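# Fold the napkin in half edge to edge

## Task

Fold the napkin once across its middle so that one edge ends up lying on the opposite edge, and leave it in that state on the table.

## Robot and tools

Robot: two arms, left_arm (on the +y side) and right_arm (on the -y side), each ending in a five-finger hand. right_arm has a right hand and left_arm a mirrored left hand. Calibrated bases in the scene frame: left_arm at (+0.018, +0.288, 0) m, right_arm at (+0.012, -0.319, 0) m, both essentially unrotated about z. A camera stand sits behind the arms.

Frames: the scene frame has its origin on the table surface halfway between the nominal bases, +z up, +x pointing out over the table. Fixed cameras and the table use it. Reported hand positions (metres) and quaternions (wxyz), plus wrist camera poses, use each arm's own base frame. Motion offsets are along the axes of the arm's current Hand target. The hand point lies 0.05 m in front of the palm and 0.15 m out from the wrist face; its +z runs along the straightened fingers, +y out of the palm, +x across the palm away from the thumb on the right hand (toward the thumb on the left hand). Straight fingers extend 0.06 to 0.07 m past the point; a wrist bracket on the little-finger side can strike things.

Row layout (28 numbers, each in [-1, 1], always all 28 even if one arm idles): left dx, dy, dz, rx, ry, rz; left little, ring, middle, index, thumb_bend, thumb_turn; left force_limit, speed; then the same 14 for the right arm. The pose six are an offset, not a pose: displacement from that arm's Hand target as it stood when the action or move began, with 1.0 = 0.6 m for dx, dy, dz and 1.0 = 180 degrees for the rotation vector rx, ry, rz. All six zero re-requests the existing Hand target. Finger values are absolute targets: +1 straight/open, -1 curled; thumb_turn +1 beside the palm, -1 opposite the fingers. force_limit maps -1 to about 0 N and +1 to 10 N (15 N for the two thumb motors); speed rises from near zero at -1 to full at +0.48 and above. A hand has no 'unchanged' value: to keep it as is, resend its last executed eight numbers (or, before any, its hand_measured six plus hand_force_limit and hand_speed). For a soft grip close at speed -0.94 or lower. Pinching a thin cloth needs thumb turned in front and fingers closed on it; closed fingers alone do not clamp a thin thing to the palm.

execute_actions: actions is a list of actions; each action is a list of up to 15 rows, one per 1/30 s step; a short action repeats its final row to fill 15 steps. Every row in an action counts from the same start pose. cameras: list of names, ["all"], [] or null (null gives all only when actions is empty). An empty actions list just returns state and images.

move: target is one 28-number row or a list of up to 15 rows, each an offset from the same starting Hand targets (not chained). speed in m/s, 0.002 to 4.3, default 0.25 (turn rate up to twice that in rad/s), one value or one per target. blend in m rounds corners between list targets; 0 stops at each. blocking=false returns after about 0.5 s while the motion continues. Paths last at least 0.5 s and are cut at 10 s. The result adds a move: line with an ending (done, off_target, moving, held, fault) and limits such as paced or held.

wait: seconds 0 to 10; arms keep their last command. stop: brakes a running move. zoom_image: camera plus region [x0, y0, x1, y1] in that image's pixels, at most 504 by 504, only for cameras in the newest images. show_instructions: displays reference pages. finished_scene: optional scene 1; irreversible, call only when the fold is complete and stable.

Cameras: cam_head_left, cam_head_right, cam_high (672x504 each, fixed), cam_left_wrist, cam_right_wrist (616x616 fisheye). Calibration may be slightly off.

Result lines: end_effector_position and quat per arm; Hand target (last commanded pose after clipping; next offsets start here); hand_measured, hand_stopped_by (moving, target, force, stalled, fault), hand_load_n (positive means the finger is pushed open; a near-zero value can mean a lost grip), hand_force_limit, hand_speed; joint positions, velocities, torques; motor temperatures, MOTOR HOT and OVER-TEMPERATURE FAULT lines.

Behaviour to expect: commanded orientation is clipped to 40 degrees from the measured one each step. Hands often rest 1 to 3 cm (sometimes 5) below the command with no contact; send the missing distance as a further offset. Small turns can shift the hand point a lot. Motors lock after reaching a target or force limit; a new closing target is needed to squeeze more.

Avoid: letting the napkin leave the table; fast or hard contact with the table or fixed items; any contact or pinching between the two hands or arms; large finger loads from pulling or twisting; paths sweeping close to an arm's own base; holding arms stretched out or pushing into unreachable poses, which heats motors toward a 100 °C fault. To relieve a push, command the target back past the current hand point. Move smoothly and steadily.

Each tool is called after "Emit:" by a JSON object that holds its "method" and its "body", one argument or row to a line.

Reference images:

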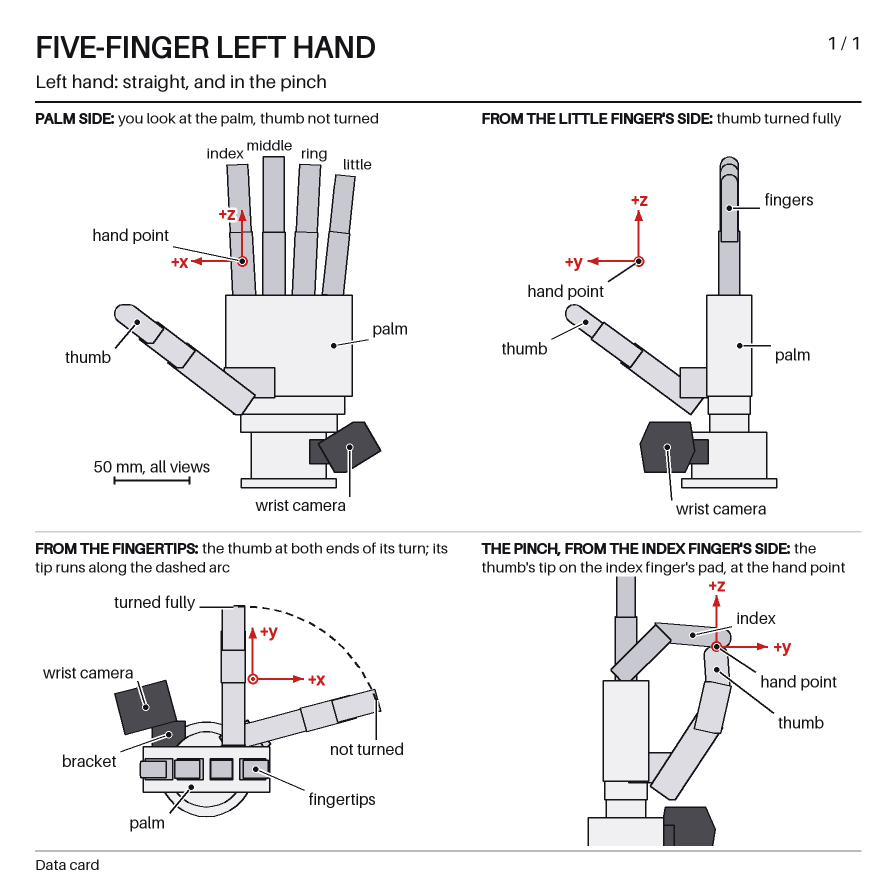

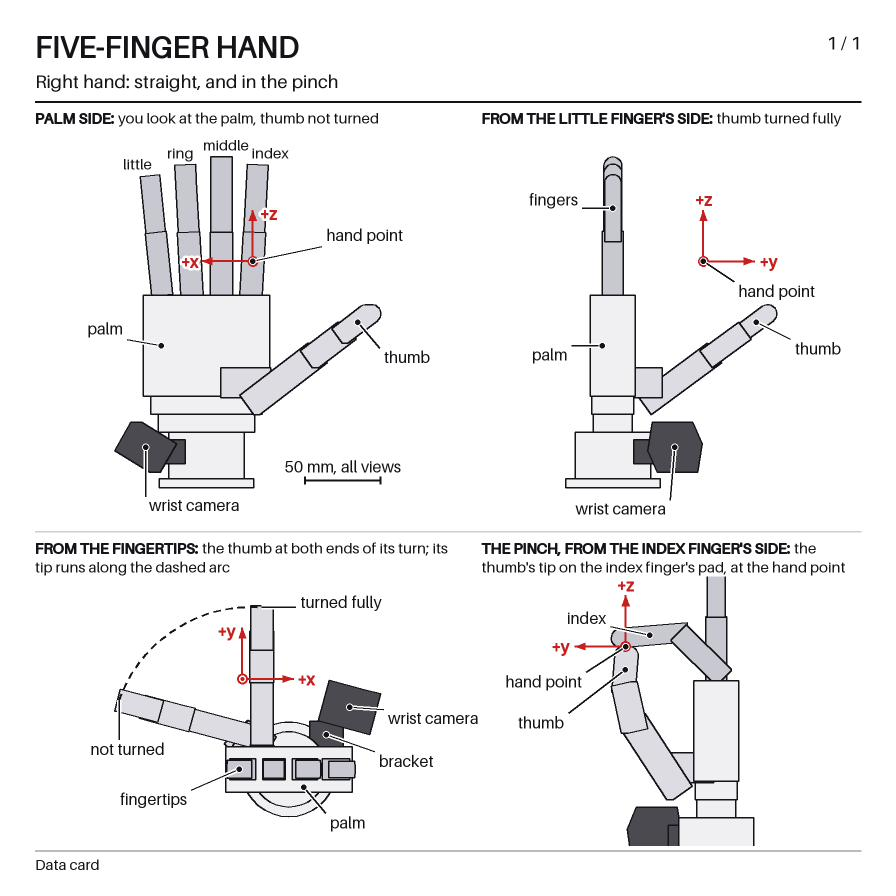

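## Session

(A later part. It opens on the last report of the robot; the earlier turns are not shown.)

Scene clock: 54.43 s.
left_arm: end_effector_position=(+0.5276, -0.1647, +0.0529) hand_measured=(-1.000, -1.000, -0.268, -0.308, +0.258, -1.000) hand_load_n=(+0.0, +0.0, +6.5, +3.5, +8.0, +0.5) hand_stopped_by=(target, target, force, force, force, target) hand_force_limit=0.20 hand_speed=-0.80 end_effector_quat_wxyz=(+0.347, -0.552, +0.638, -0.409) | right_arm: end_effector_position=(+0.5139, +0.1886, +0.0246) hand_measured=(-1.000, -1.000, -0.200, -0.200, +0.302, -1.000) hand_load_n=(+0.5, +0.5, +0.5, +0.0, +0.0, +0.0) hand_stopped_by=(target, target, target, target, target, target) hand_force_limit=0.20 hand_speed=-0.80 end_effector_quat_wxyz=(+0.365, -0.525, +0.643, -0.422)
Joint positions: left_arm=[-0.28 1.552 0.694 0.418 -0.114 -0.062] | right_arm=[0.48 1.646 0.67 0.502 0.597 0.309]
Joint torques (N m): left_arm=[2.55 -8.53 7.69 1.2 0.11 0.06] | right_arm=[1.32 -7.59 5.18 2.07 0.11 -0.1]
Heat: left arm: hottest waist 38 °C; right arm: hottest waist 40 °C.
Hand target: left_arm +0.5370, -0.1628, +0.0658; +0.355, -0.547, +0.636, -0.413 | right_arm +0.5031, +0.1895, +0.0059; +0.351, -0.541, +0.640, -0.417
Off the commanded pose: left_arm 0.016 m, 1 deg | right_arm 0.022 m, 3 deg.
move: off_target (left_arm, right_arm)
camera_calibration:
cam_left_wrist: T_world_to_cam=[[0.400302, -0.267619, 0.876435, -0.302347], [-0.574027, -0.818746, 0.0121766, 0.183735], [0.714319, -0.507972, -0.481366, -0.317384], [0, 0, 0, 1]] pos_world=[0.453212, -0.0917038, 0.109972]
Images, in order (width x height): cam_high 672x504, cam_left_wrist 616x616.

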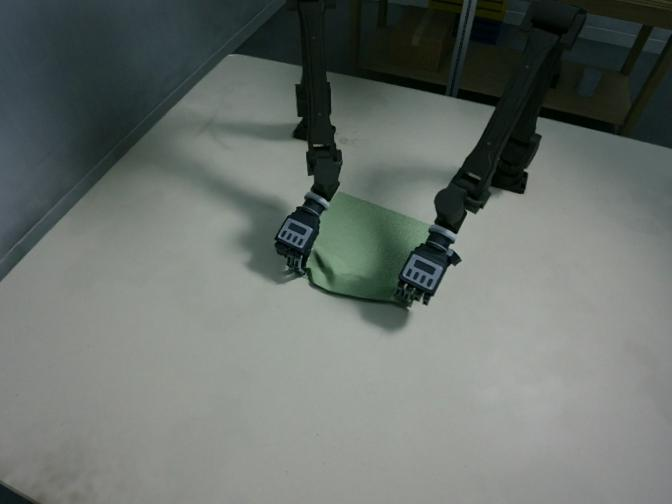

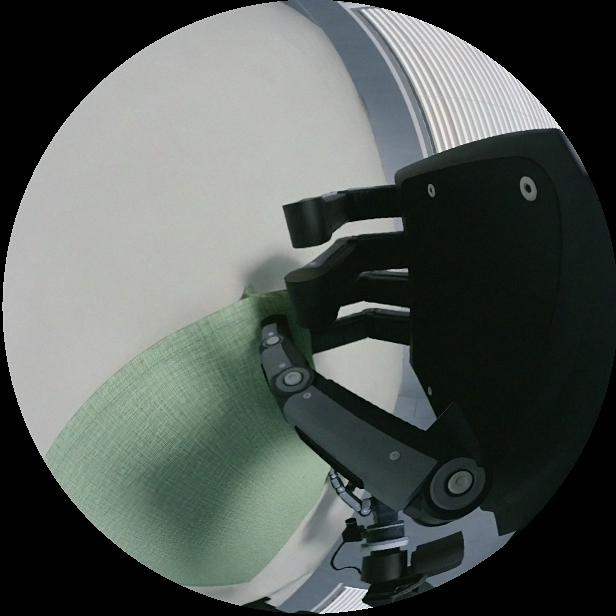

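Emit:
{"method": "zoom_image", "body": {
  "camera": "cam_high",
  "region": [240, 200, 360, 320]
}}

Emit:
{"method": "zoom_image", "body": {
  "camera": "cam_left_wrist",
  "region": [280, 420, 440, 580]
}}

Emit:
{"method": "wait", "body": {
  "seconds": 0,
  "cameras": ["cam_right_wrist"]
}}

Scaled by 4.200 from the camera's 672x504 image, which has a finer 960x720 frame.

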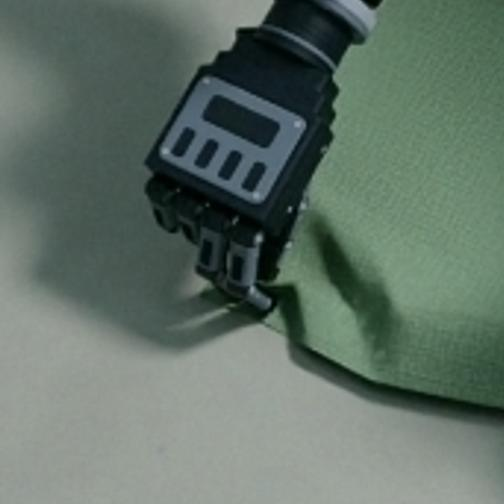

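Scaled by 3.150 from the camera's 616x616 image, which has a finer 880x880 frame.

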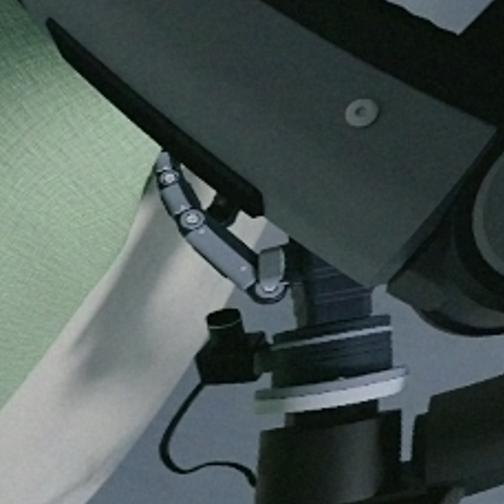

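Scene clock: 54.57 s.
left_arm: end_effector_position=(+0.5276, -0.1647, +0.0529) hand_measured=(-1.000, -1.000, -0.268, -0.308, +0.258, -1.000) hand_load_n=(+0.0, +0.0, +6.5, +3.5, +7.5, +0.0) hand_stopped_by=(target, target, force, force, force, target) hand_force_limit=0.20 hand_speed=-0.80 end_effector_quat_wxyz=(+0.347, -0.552, +0.638, -0.409) | right_arm: end_effector_position=(+0.5139, +0.1886, +0.0246) hand_measured=(-1.000, -1.000, -0.200, -0.200, +0.302, -1.000) hand_load_n=(+0.0, +0.0, +0.5, +0.0, +0.0, +0.0) hand_stopped_by=(target, target, target, target, target, target) hand_force_limit=0.20 hand_speed=-0.80 end_effector_quat_wxyz=(+0.365, -0.525, +0.643, -0.422)
Joint positions: left_arm=[-0.28 1.552 0.694 0.418 -0.114 -0.062] | right_arm=[0.48 1.646 0.67 0.502 0.597 0.309]
Joint torques (N m): left_arm=[2.61 -8.29 7.64 1.14 0.11 0.07] | right_arm=[1.14 -7.82 5.38 1.99 0.12 -0.08]
Heat: left arm: hottest waist 38 °C; right arm: hottest waist 40 °C.
Hand target: left_arm +0.5370, -0.1628, +0.0658; +0.355, -0.547, +0.636, -0.413 | right_arm +0.5031, +0.1895, +0.0059; +0.351, -0.541, +0.640, -0.417
Off the commanded pose: left_arm 0.016 m, 1 deg | right_arm 0.022 m, 3 deg.
camera_calibration:
cam_right_wrist: T_world_to_cam=[[-0.399224, -0.229914, -0.887558, 0.267116], [-0.471849, 0.881532, -0.0161157, 0.0670704], [0.786116, 0.41236, -0.460413, -0.354892], [0, 0, 0, 1]] pos_world=[0.417273, 0.148632, 0.0747645]
Images, in order (width x height): cam_right_wrist 616x616.

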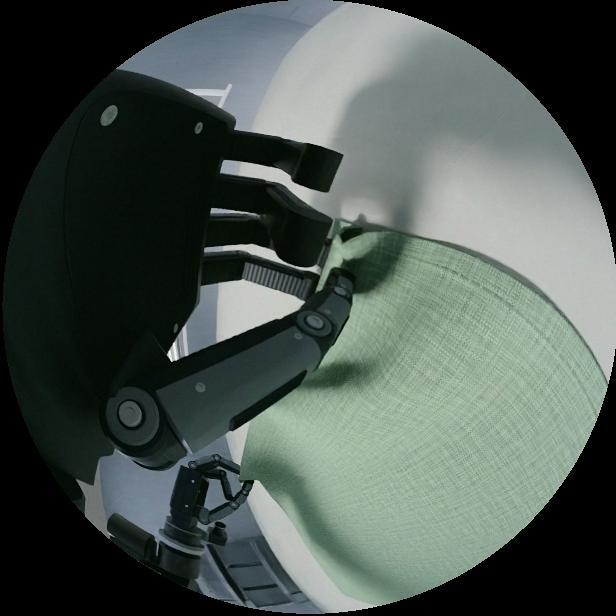

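Emit:
{"method": "move", "body": {
  "target": [0,0,0,0,0,0,-1,-1,-0.45,-0.45,0.25,-1,0.2,-0.8, 0,0,0,0,0,0,-1,-1,-0.45,-0.45,0.25,-1,0.2,-0.8],
  "speed": 0.05,
  "cameras": ["cam_right_wrist"]
}}

Emit:
{"method": "zoom_image", "body": {
  "camera": "cam_right_wrist",
  "region": [230, 150, 430, 350]
}}

Scene clock: 55.30 s.
left_arm: end_effector_position=(+0.5276, -0.1647, +0.0529) hand_measured=(-1.000, -1.000, -0.268, -0.308, +0.258, -1.000) hand_load_n=(+0.0, +0.0, +6.5, +3.5, +8.0, +0.5) hand_stopped_by=(target, target, force, force, force, target) hand_force_limit=0.20 hand_speed=-0.80 end_effector_quat_wxyz=(+0.347, -0.552, +0.638, -0.409) | right_arm: end_effector_position=(+0.5136, +0.1886, +0.0234) hand_measured=(-1.000, -1.000, -0.270, -0.342, +0.256, -1.000) hand_load_n=(+0.0, +0.0, +5.0, +10.0, +8.0, -0.5) hand_stopped_by=(target, target, force, force, target, target) hand_force_limit=0.20 hand_speed=-0.80 end_effector_quat_wxyz=(+0.364, -0.526, +0.643, -0.422)
Joint positions: left_arm=[-0.28 1.552 0.694 0.418 -0.114 -0.062] | right_arm=[0.481 1.648 0.67 0.502 0.597 0.309]
Joint torques (N m): left_arm=[2.67 -8.64 7.6 1.17 0.1 0.06] | right_arm=[0.97 -7.41 5.19 2.14 0.14 -0.11]
Heat: left arm: hottest waist 38 °C; right arm: hottest waist 40 °C.
Hand target: left_arm +0.5370, -0.1628, +0.0658; +0.355, -0.547, +0.636, -0.413 | right_arm +0.5030, +0.1896, +0.0059; +0.351, -0.541, +0.640, -0.417
Off the commanded pose: left_arm 0.016 m, 1 deg | right_arm 0.020 m, 2 deg.
move: off_target (left_arm, right_arm)
camera_calibration:
cam_right_wrist: T_world_to_cam=[[-0.400906, -0.231022, -0.886512, 0.266963], [-0.472224, 0.881331, -0.0161192, 0.0670588], [0.785034, 0.41217, -0.462425, -0.35461], [0, 0, 0, 1]] pos_world=[0.417075, 0.148733, 0.0737661]
Images, in order (width x height): cam_right_wrist 616x616.

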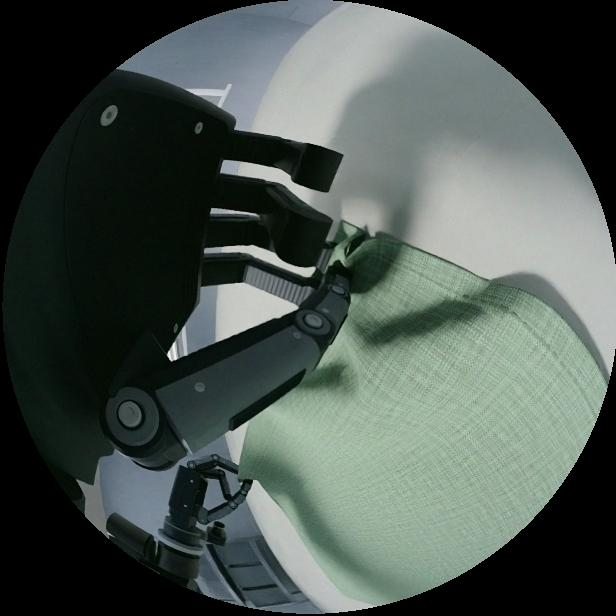

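Scaled by 2.520 from the camera's 616x616 image, which has a finer 880x880 frame.

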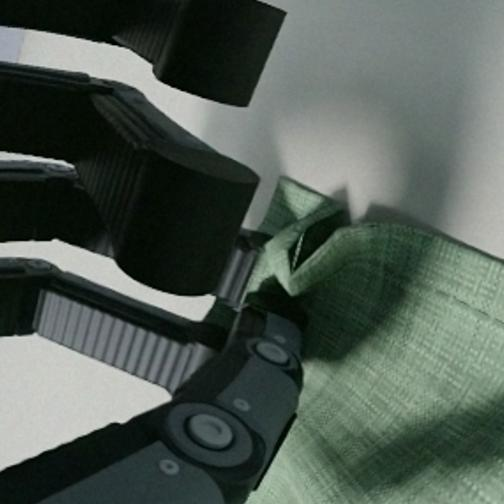

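Emit:
{"method": "move", "body": {
  "target": [0,0,0,0,0,0,-1,-1,-0.45,-0.45,0.25,-1,0.2,-0.8, 0,-0.0990,-0.0441,0,0,0,-1,-1,-0.45,-0.45,0.25,-1,0.2,-0.8],
  "speed": 0.05,
  "cameras": ["cam_high","cam_left_wrist","cam_right_wrist","cam_head_left"]
}}

Scene clock: 57.43 s.
left_arm: end_effector_position=(+0.5276, -0.1647, +0.0529) hand_measured=(-1.000, -1.000, -0.268, -0.308, +0.258, -1.000) hand_load_n=(+0.0, +0.0, +7.0, +3.5, +8.0, +0.5) hand_stopped_by=(target, target, force, force, force, target) hand_force_limit=0.20 hand_speed=-0.80 end_effector_quat_wxyz=(+0.347, -0.552, +0.638, -0.409) | right_arm: end_effector_position=(+0.4931, +0.1783, +0.0522) hand_measured=(-1.000, -1.000, -0.270, -0.342, +0.256, -1.000) hand_load_n=(+0.0, +0.0, +4.5, +9.5, +8.0, -0.5) hand_stopped_by=(target, target, force, force, target, target) hand_force_limit=0.20 hand_speed=-0.80 end_effector_quat_wxyz=(+0.336, -0.545, +0.647, -0.415)
Joint positions: left_arm=[-0.28 1.552 0.694 0.418 -0.114 -0.062] | right_arm=[0.481 1.506 0.67 0.289 0.596 0.309]
Joint torques (N m): left_arm=[2.67 -8.53 7.66 1.16 0.1 0.07] | right_arm=[0.85 -9.64 10.1 1.73 0.28 -0.11]
Heat: left arm: hottest waist 38 °C; right arm: hottest waist 40 °C.
Hand target: left_arm +0.5370, -0.1628, +0.0658; +0.355, -0.547, +0.636, -0.413 | right_arm +0.5030, +0.1896, +0.0708; +0.351, -0.541, +0.640, -0.417
Off the commanded pose: left_arm 0.016 m, 1 deg | right_arm 0.024 m, 2 deg.
move: off_target (left_arm, right_arm)
camera_calibration:
cam_left_wrist: T_world_to_cam=[[0.400302, -0.267619, 0.876435, -0.302347], [-0.574027, -0.818746, 0.0121766, 0.183735], [0.714319, -0.507972, -0.481366, -0.317384], [0, 0, 0, 1]] pos_world=[0.453212, -0.0917038, 0.109972]
cam_right_wrist: T_world_to_cam=[[-0.455564, -0.259478, -0.851547, 0.312105], [-0.474387, 0.880198, -0.0144194, 0.0680724], [0.753272, 0.397394, -0.524079, -0.299458], [0, 0, 0, 1]] pos_world=[0.40005, 0.14007, 0.109814]
Images, in order (width x height): cam_head_left 672x504, cam_high 672x504, cam_left_wrist 616x616, cam_right_wrist 616x616.

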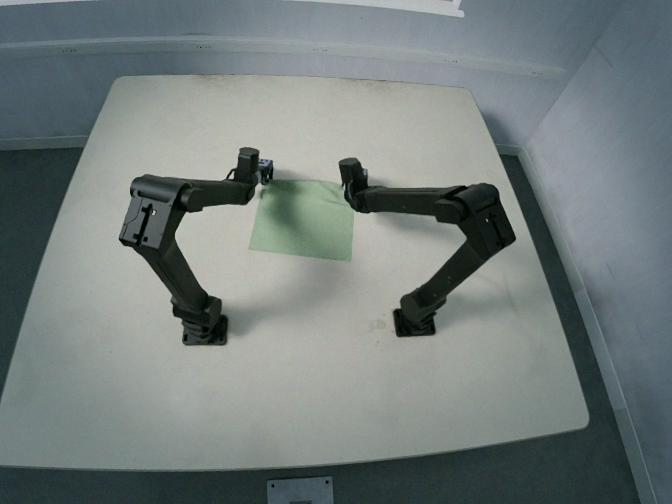

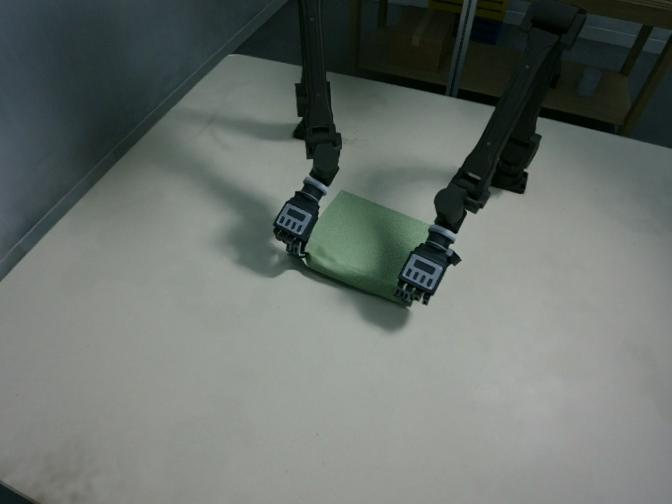

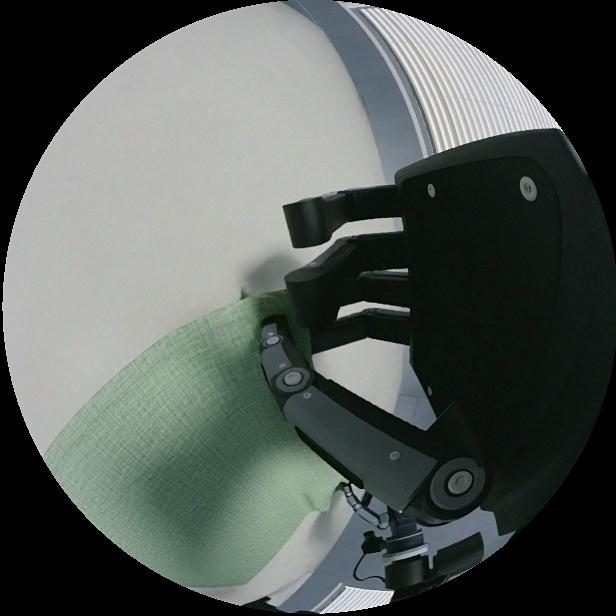

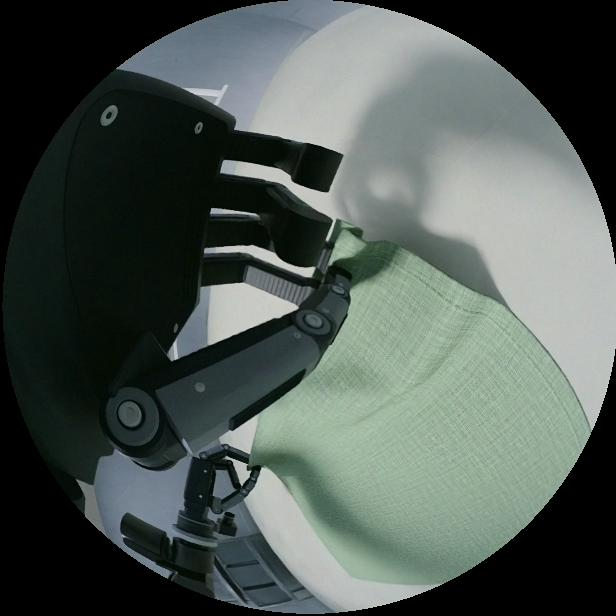

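Emit:
{"method": "zoom_image", "body": {
  "camera": "cam_head_left",
  "region": [230, 140, 370, 280]
}}

Emit:
{"method": "zoom_image", "body": {
  "camera": "cam_high",
  "region": [260, 160, 460, 320]
}}

Scaled by 3.600 from the camera's 672x504 image, which has a finer 960x720 frame.

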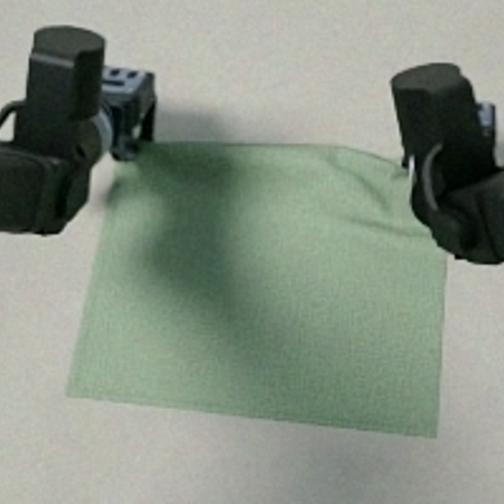

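Scaled by 2.520 from the camera's 672x504 image, which has a finer 960x720 frame.

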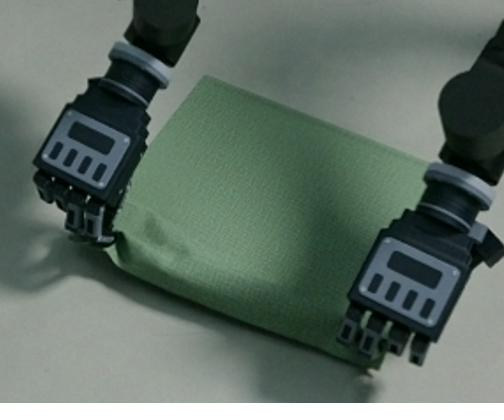

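Emit:
{"method": "move", "body": {
  "target": [0,-0.0563,0.1757,0,0,0,-1,-1,-0.45,-0.45,0.25,-1,0.2,-0.8, 0,-0.0563,0.1757,0,0,0,-1,-1,-0.45,-0.45,0.25,-1,0.2,-0.8],
  "speed": 0.08,
  "cameras": ["cam_high","cam_left_wrist","cam_right_wrist","cam_head_left"]
}}

Scene clock: 63.87 s.
left_arm: end_effector_position=(+0.6278, -0.1801, +0.0452) hand_measured=(-1.000, -1.000, -0.268, -0.308, +0.258, -1.000) hand_load_n=(+0.0, +0.0, +6.5, +3.5, +8.0, +0.0) hand_stopped_by=(target, target, force, force, force, target) hand_force_limit=0.20 hand_speed=-0.80 end_effector_quat_wxyz=(+0.348, -0.552, +0.637, -0.410) | right_arm: end_effector_position=(+0.5848, +0.1680, +0.0381) hand_measured=(-1.000, -1.000, -0.270, -0.342, +0.256, -1.000) hand_load_n=(+0.0, +0.0, +4.5, +10.0, +8.0, -0.5) hand_stopped_by=(target, target, force, force, target, target) hand_force_limit=0.20 hand_speed=-0.80 end_effector_quat_wxyz=(+0.332, -0.556, +0.645, -0.406)
Joint positions: left_arm=[-0.254 1.779 0.978 0.365 -0.091 -0.052] | right_arm=[0.362 1.708 0.89 0.289 0.475 0.235]
Joint torques (N m): left_arm=[2.61 -9.7 9.73 1.11 0.15 0.06] | right_arm=[-0.85 -10.46 12.18 2.59 0.15 -0.12]
Heat: left arm: hottest waist 38 °C; right arm: hottest waist 40 °C.
Hand target: left_arm +0.6458, -0.1793, +0.0540; +0.355, -0.547, +0.636, -0.413 | right_arm +0.6115, +0.1713, +0.0591; +0.351, -0.541, +0.640, -0.417
Off the commanded pose: left_arm 0.020 m, 1 deg | right_arm 0.034 m, 3 deg.
move: off_target (left_arm, right_arm)
camera_calibration:
cam_left_wrist: T_world_to_cam=[[0.397536, -0.266262, 0.878106, -0.337842], [-0.573645, -0.819025, 0.0113529, 0.22841], [0.716168, -0.508234, -0.478332, -0.401826], [0, 0, 0, 1]] pos_world=[0.553105, -0.107103, 0.101861]
cam_right_wrist: T_world_to_cam=[[-0.469049, -0.269854, -0.840935, 0.348373], [-0.490732, 0.871291, -0.00587891, 0.131222], [0.734286, 0.409916, -0.541104, -0.36222], [0, 0, 0, 1]] pos_world=[0.493772, 0.128157, 0.0977318]
Images, in order (width x height): cam_head_left 672x504, cam_high 672x504, cam_left_wrist 616x616, cam_right_wrist 616x616.

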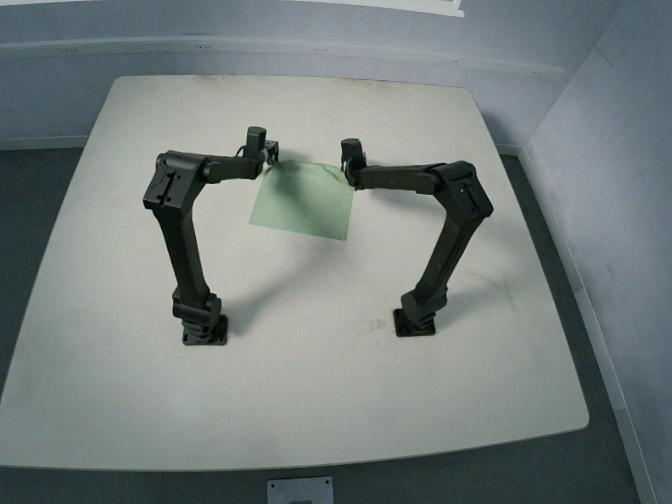

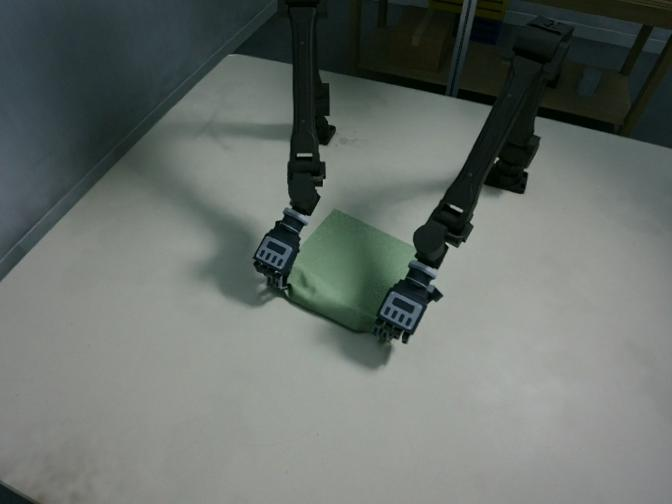

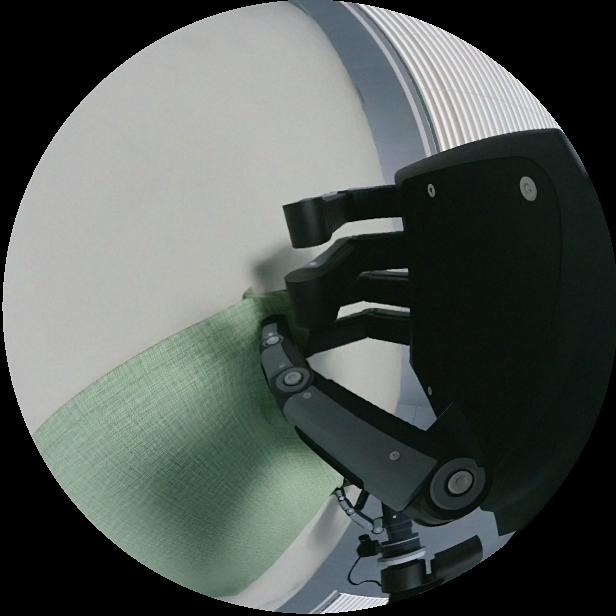

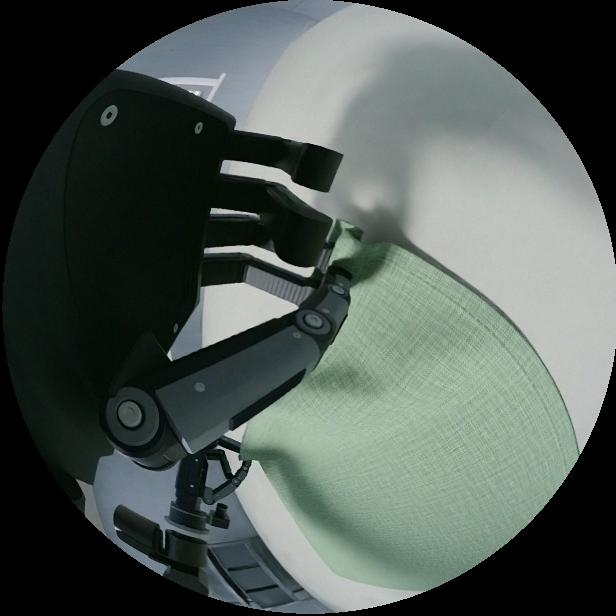

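Emit:
{"method": "zoom_image", "body": {
  "camera": "cam_head_left",
  "region": [230, 120, 370, 260]
}}

Emit:
{"method": "zoom_image", "body": {
  "camera": "cam_high",
  "region": [240, 190, 440, 350]
}}

Scaled by 3.600 from the camera's 672x504 image, which has a finer 960x720 frame.

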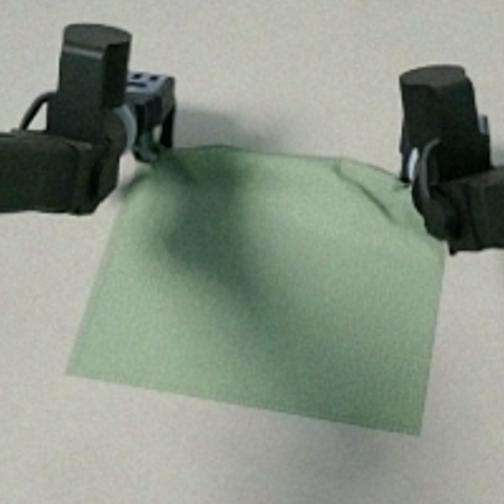

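Scaled by 2.520 from the camera's 672x504 image, which has a finer 960x720 frame.

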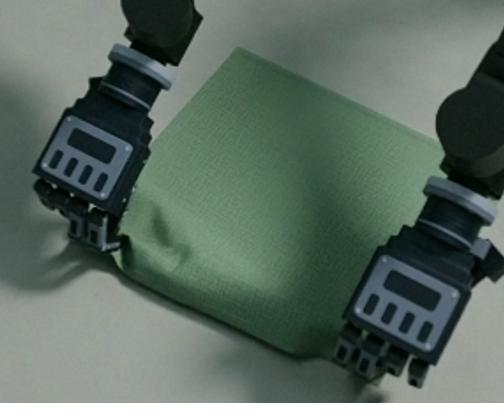

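Emit:
{"method": "move", "body": {
  "target": [
    [-0.0023,-0.0558,-0.0796,0,0,0,-1,-1,-0.45,-0.45,0.25,-1,0.2,-0.8, -0.0023,-0.0558,-0.0796,0,0,0,-1,-1,-0.45,-0.45,0.25,-1,0.2,-0.8],
    [-0.006,-0.0828,-0.1829,0,0,0,-1,-1,-0.45,-0.45,0.25,-1,0.2,-0.8, -0.006,-0.0828,-0.1829,0,0,0,-1,-1,-0.45,-0.45,0.25,-1,0.2,-0.8],
    [-0.0098,-0.0718,-0.2693,0,0,0,-1,-1,-0.45,-0.45,0.25,-1,0.2,-0.8, -0.0098,-0.0718,-0.2693,0,0,0,-1,-1,-0.45,-0.45,0.25,-1,0.2,-0.8]
  ],
  "speed": 0.12,
  "blend": [0.02,0.02,0],
  "cameras": ["cam_high","cam_left_wrist","cam_right_wrist","cam_head_left"]
}}

Scene clock: 67.70 s.
left_arm: end_effector_position=(+0.5231, -0.1516, +0.1593) hand_measured=(-1.000, -1.000, -0.268, -0.308, +0.258, -1.000) hand_load_n=(+0.0, +0.0, +7.0, +3.0, +8.0, +0.5) hand_stopped_by=(target, target, force, force, force, target) hand_force_limit=0.20 hand_speed=-0.80 end_effector_quat_wxyz=(+0.357, -0.549, +0.631, -0.416) | right_arm: end_effector_position=(+0.4898, +0.1965, +0.1637) hand_measured=(-1.000, -1.000, -0.270, -0.342, +0.256, -1.000) hand_load_n=(+0.0, +0.0, +5.0, +9.5, +8.0, +0.0) hand_stopped_by=(target, target, force, force, target, target) hand_force_limit=0.20 hand_speed=-0.80 end_effector_quat_wxyz=(+0.350, -0.540, +0.640, -0.419)
Joint positions: left_arm=[-0.255 1.31 0.783 0.114 -0.1 -0.052] | right_arm=[0.526 1.294 0.807 -0.036 0.631 0.322]
Joint torques (N m): left_arm=[1.2 -6.95 7.32 1.21 -0.04 0] | right_arm=[1.14 -8.41 8.65 1.81 0.43 0.02]
Heat: left arm: hottest waist 38 °C; right arm: hottest waist 40 °C.
Hand target: left_arm +0.5180, -0.1540, +0.1589; +0.355, -0.547, +0.636, -0.413 | right_arm +0.4841, +0.1990, +0.1638; +0.351, -0.541, +0.640, -0.417
Off the commanded pose: left_arm 0.006 m, 1 deg | right_arm 0.006 m, 0 deg.
move: done
camera_calibration:
cam_left_wrist: T_world_to_cam=[[0.378989, -0.261963, 0.887549, -0.379982], [-0.567744, -0.823205, -0.000541595, 0.188512], [0.730776, -0.503695, -0.460714, -0.267552], [0, 0, 0, 1]] pos_world=[0.446556, -0.0791221, 0.214089]
cam_right_wrist: T_world_to_cam=[[-0.425957, -0.25757, -0.867305, 0.397961], [-0.482081, 0.875816, -0.023334, 0.0581975], [0.76561, 0.408172, -0.49723, -0.258277], [0, 0, 0, 1]] pos_world=[0.395309, 0.156953, 0.218088]
Images, in order (width x height): cam_head_left 672x504, cam_high 672x504, cam_left_wrist 616x616, cam_right_wrist 616x616.

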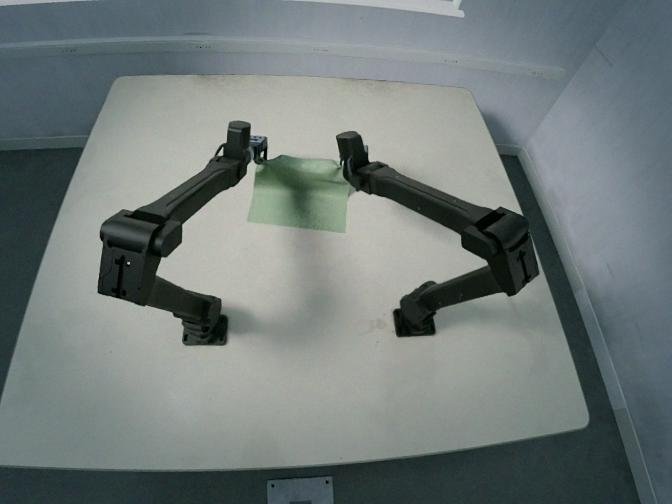

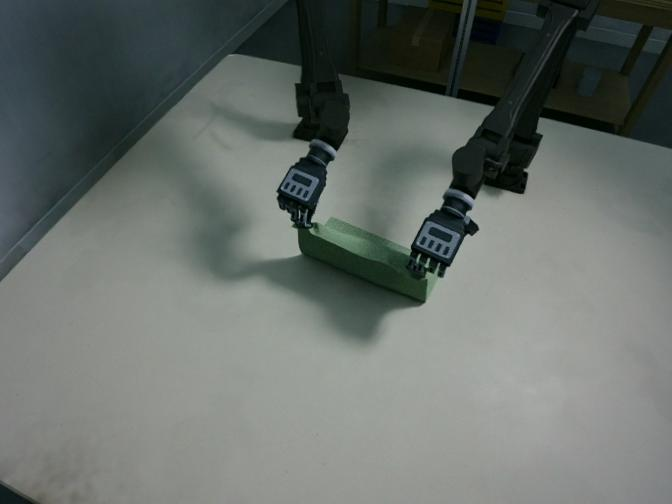

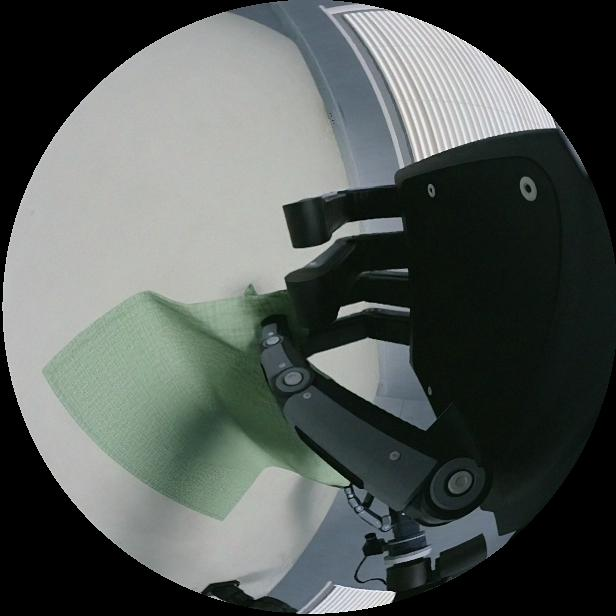

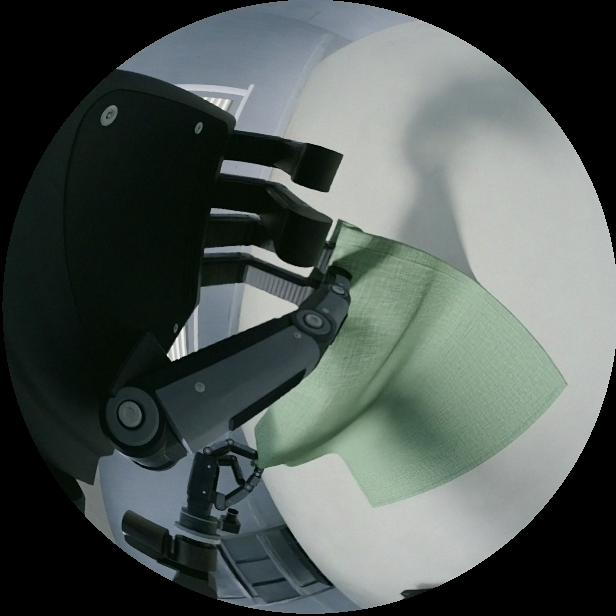

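Emit:
{"method": "zoom_image", "body": {
  "camera": "cam_head_left",
  "region": [230, 110, 370, 250]
}}

Emit:
{"method": "zoom_image", "body": {
  "camera": "cam_high",
  "region": [260, 160, 480, 336]
}}

Scaled by 3.600 from the camera's 672x504 image, which has a finer 960x720 frame.

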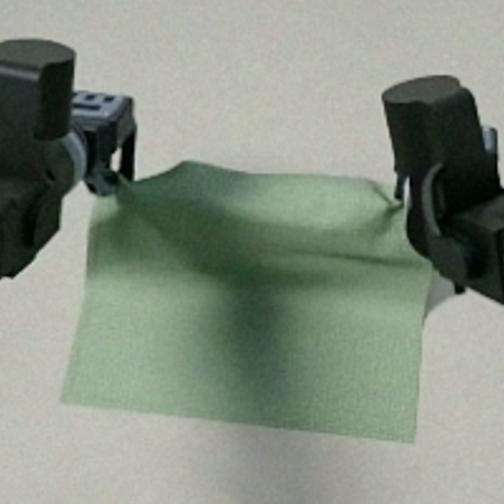

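Scaled by 2.291 from the camera's 672x504 image, which has a finer 960x720 frame.

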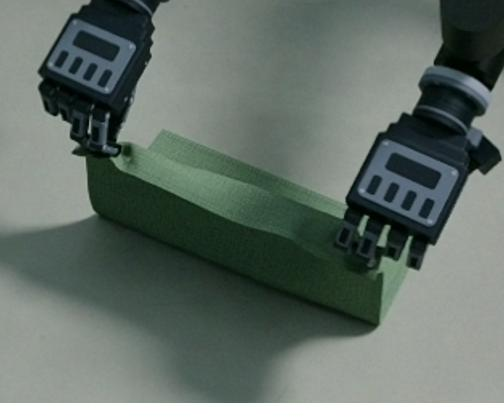

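Emit:
{"method": "move", "body": {
  "target": [
    [0.002,0.0796,-0.0558,0,0,0,-1,-1,-0.45,-0.45,0.25,-1,0.2,-0.8, 0.002,0.0796,-0.0558,0,0,0,-1,-1,-0.45,-0.45,0.25,-1,0.2,-0.8],
    [0.0034,0.1567,-0.0854,0,0,0,-1,-1,-0.45,-0.45,0.25,-1,0.2,-0.8, 0.0034,0.1567,-0.0854,0,0,0,-1,-1,-0.45,-0.45,0.25,-1,0.2,-0.8],
    [0.0043,0.2249,-0.0952,0,0,0,-1,-1,-0.45,-0.45,0.25,-1,0.2,-0.8, 0.0043,0.2249,-0.0952,0,0,0,-1,-1,-0.45,-0.45,0.25,-1,0.2,-0.8]
  ],
  "speed": 0.1,
  "blend": [0.02,0.02,0],
  "cameras": ["cam_high","cam_left_wrist","cam_right_wrist","cam_head_left"]
}}

Emit:
{"method": "zoom_image", "body": {
  "camera": "cam_head_left",
  "region": [230, 130, 370, 270]
}}

Emit:
{"method": "zoom_image", "body": {
  "camera": "cam_high",
  "region": [280, 140, 500, 316]
}}

Scene clock: 71.40 s.
left_arm: end_effector_position=(+0.4118, -0.1366, +0.0601) hand_measured=(-1.000, -1.000, -0.268, -0.308, +0.258, -1.000) hand_load_n=(+0.0, +0.0, +6.5, +3.0, +8.0, +0.5) hand_stopped_by=(target, target, force, force, force, target) hand_force_limit=0.20 hand_speed=-0.80 end_effector_quat_wxyz=(+0.357, -0.546, +0.639, -0.407) | right_arm: end_effector_position=(+0.3803, +0.2094, +0.0655) hand_measured=(-1.000, -1.000, -0.270, -0.342, +0.256, -1.000) hand_load_n=(+0.0, +0.0, +5.0, +9.5, +8.0, -0.5) hand_stopped_by=(target, target, force, force, target, target) hand_force_limit=0.20 hand_speed=-0.80 end_effector_quat_wxyz=(+0.345, -0.542, +0.641, -0.419)
Joint positions: left_arm=[-0.308 1.219 0.386 0.401 -0.148 -0.055] | right_arm=[0.746 1.269 0.493 0.133 0.817 0.486]
Joint torques (N m): left_arm=[1.38 -2.67 5.94 2.51 -0.05 -0.18] | right_arm=[1.03 -4.78 7.2 2.63 0.53 0.02]
Heat: left arm: hottest waist 38 °C; right arm: hottest waist 40 °C.
Hand target: left_arm +0.4119, -0.1406, +0.0591; +0.355, -0.547, +0.636, -0.413 | right_arm +0.3783, +0.2142, +0.0638; +0.351, -0.541, +0.640, -0.417
Off the commanded pose: left_arm 0.004 m, 1 deg | right_arm 0.006 m, 1 deg.
move: done
camera_calibration:
cam_left_wrist: T_world_to_cam=[[0.388116, -0.283288, 0.876991, -0.251973], [-0.573904, -0.818855, -0.0105249, 0.141393], [0.72111, -0.499224, -0.480391, -0.218614], [0, 0, 0, 1]] pos_world=[0.336586, -0.0647377, 0.117446]
cam_right_wrist: T_world_to_cam=[[-0.433827, -0.261096, -0.862336, 0.272816], [-0.479739, 0.877077, -0.0242102, -0.0091858], [0.762656, 0.403193, -0.505758, -0.225884], [0, 0, 0, 1]] pos_world=[0.28622, 0.170363, 0.120794]
Images, in order (width x height): cam_head_left 672x504, cam_high 672x504, cam_left_wrist 616x616, cam_right_wrist 616x616.

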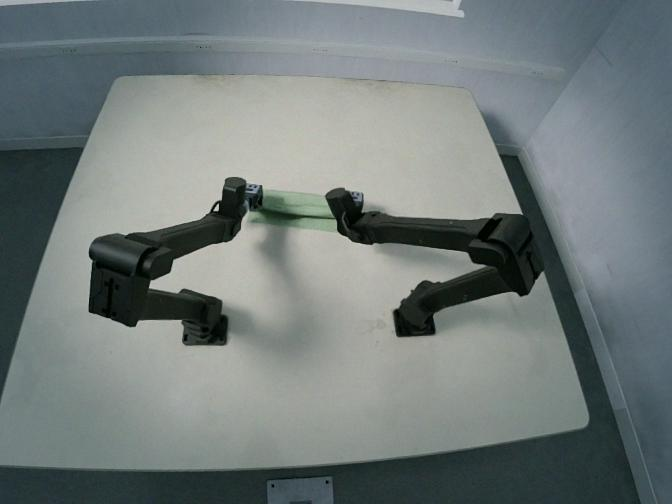

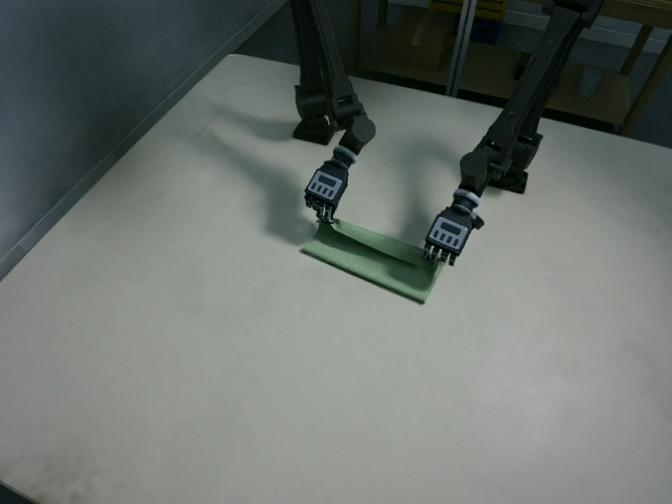

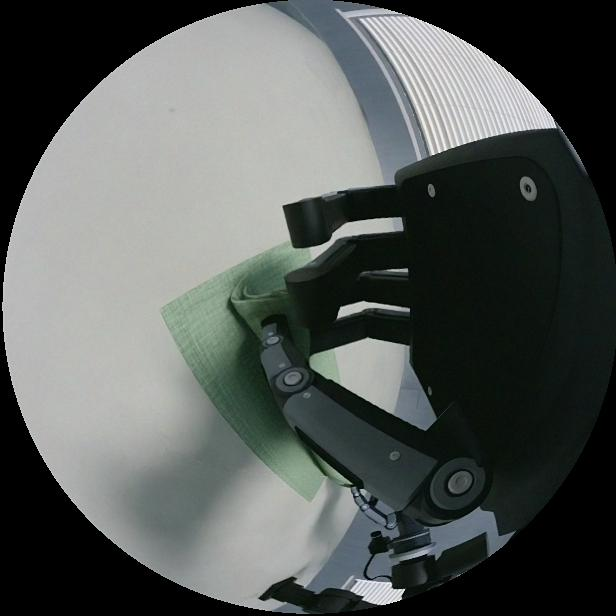

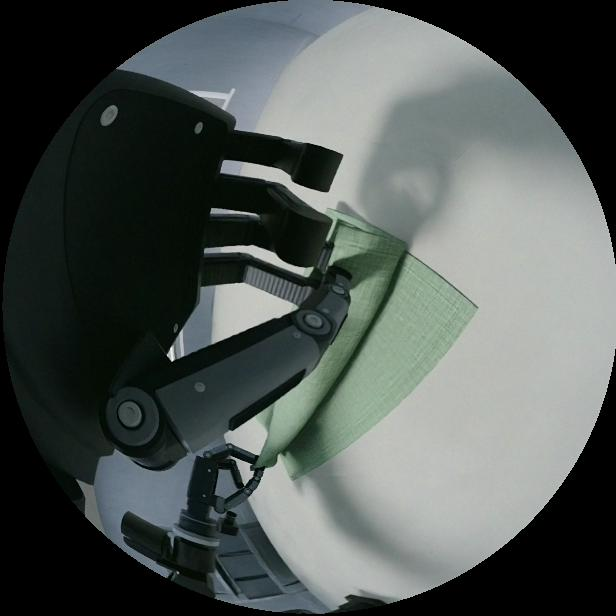

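Scaled by 3.600 from the camera's 672x504 image, which has a finer 960x720 frame.

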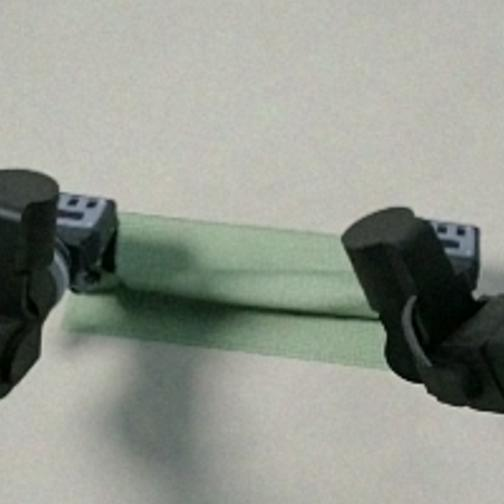

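Scaled by 2.291 from the camera's 672x504 image, which has a finer 960x720 frame.

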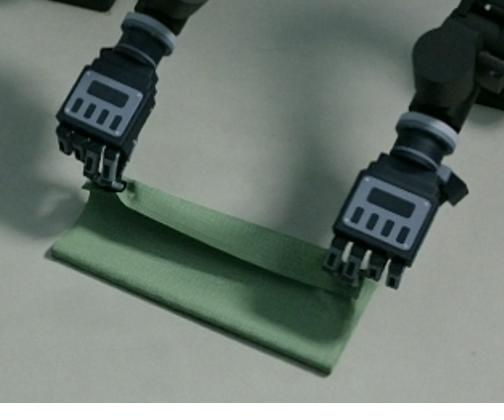

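Emit:
{"method": "zoom_image", "body": {
  "camera": "cam_left_wrist",
  "region": [150, 230, 370, 510]
}}

Emit:
{"method": "zoom_image", "body": {
  "camera": "cam_right_wrist",
  "region": [240, 190, 480, 490]
}}

Emit:
{"method": "zoom_image", "body": {
  "camera": "cam_high",
  "region": [300, 200, 460, 310]
}}

Scaled by 1.800 from the camera's 616x616 image, which has a finer 880x880 frame.

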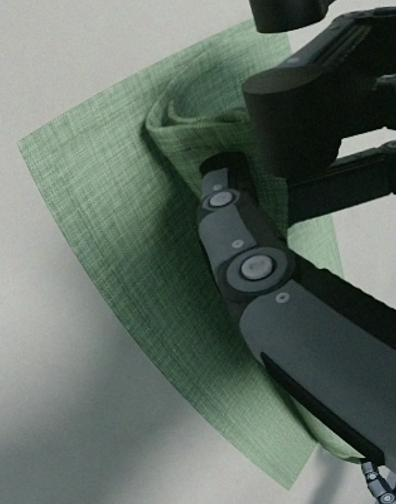

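Scaled by 1.680 from the camera's 616x616 image, which has a finer 880x880 frame.

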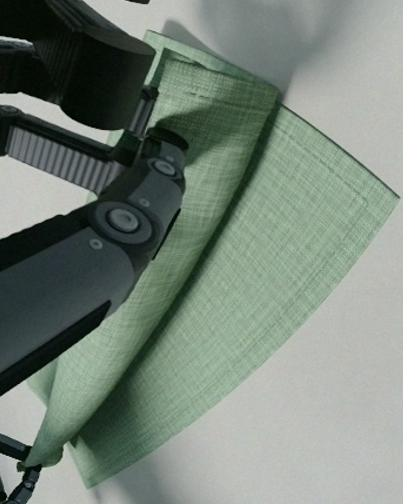

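Scaled by 3.150 from the camera's 672x504 image, which has a finer 960x720 frame.

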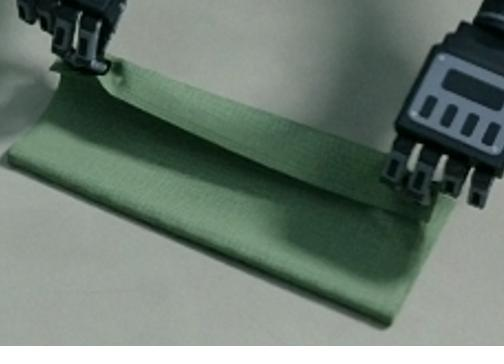

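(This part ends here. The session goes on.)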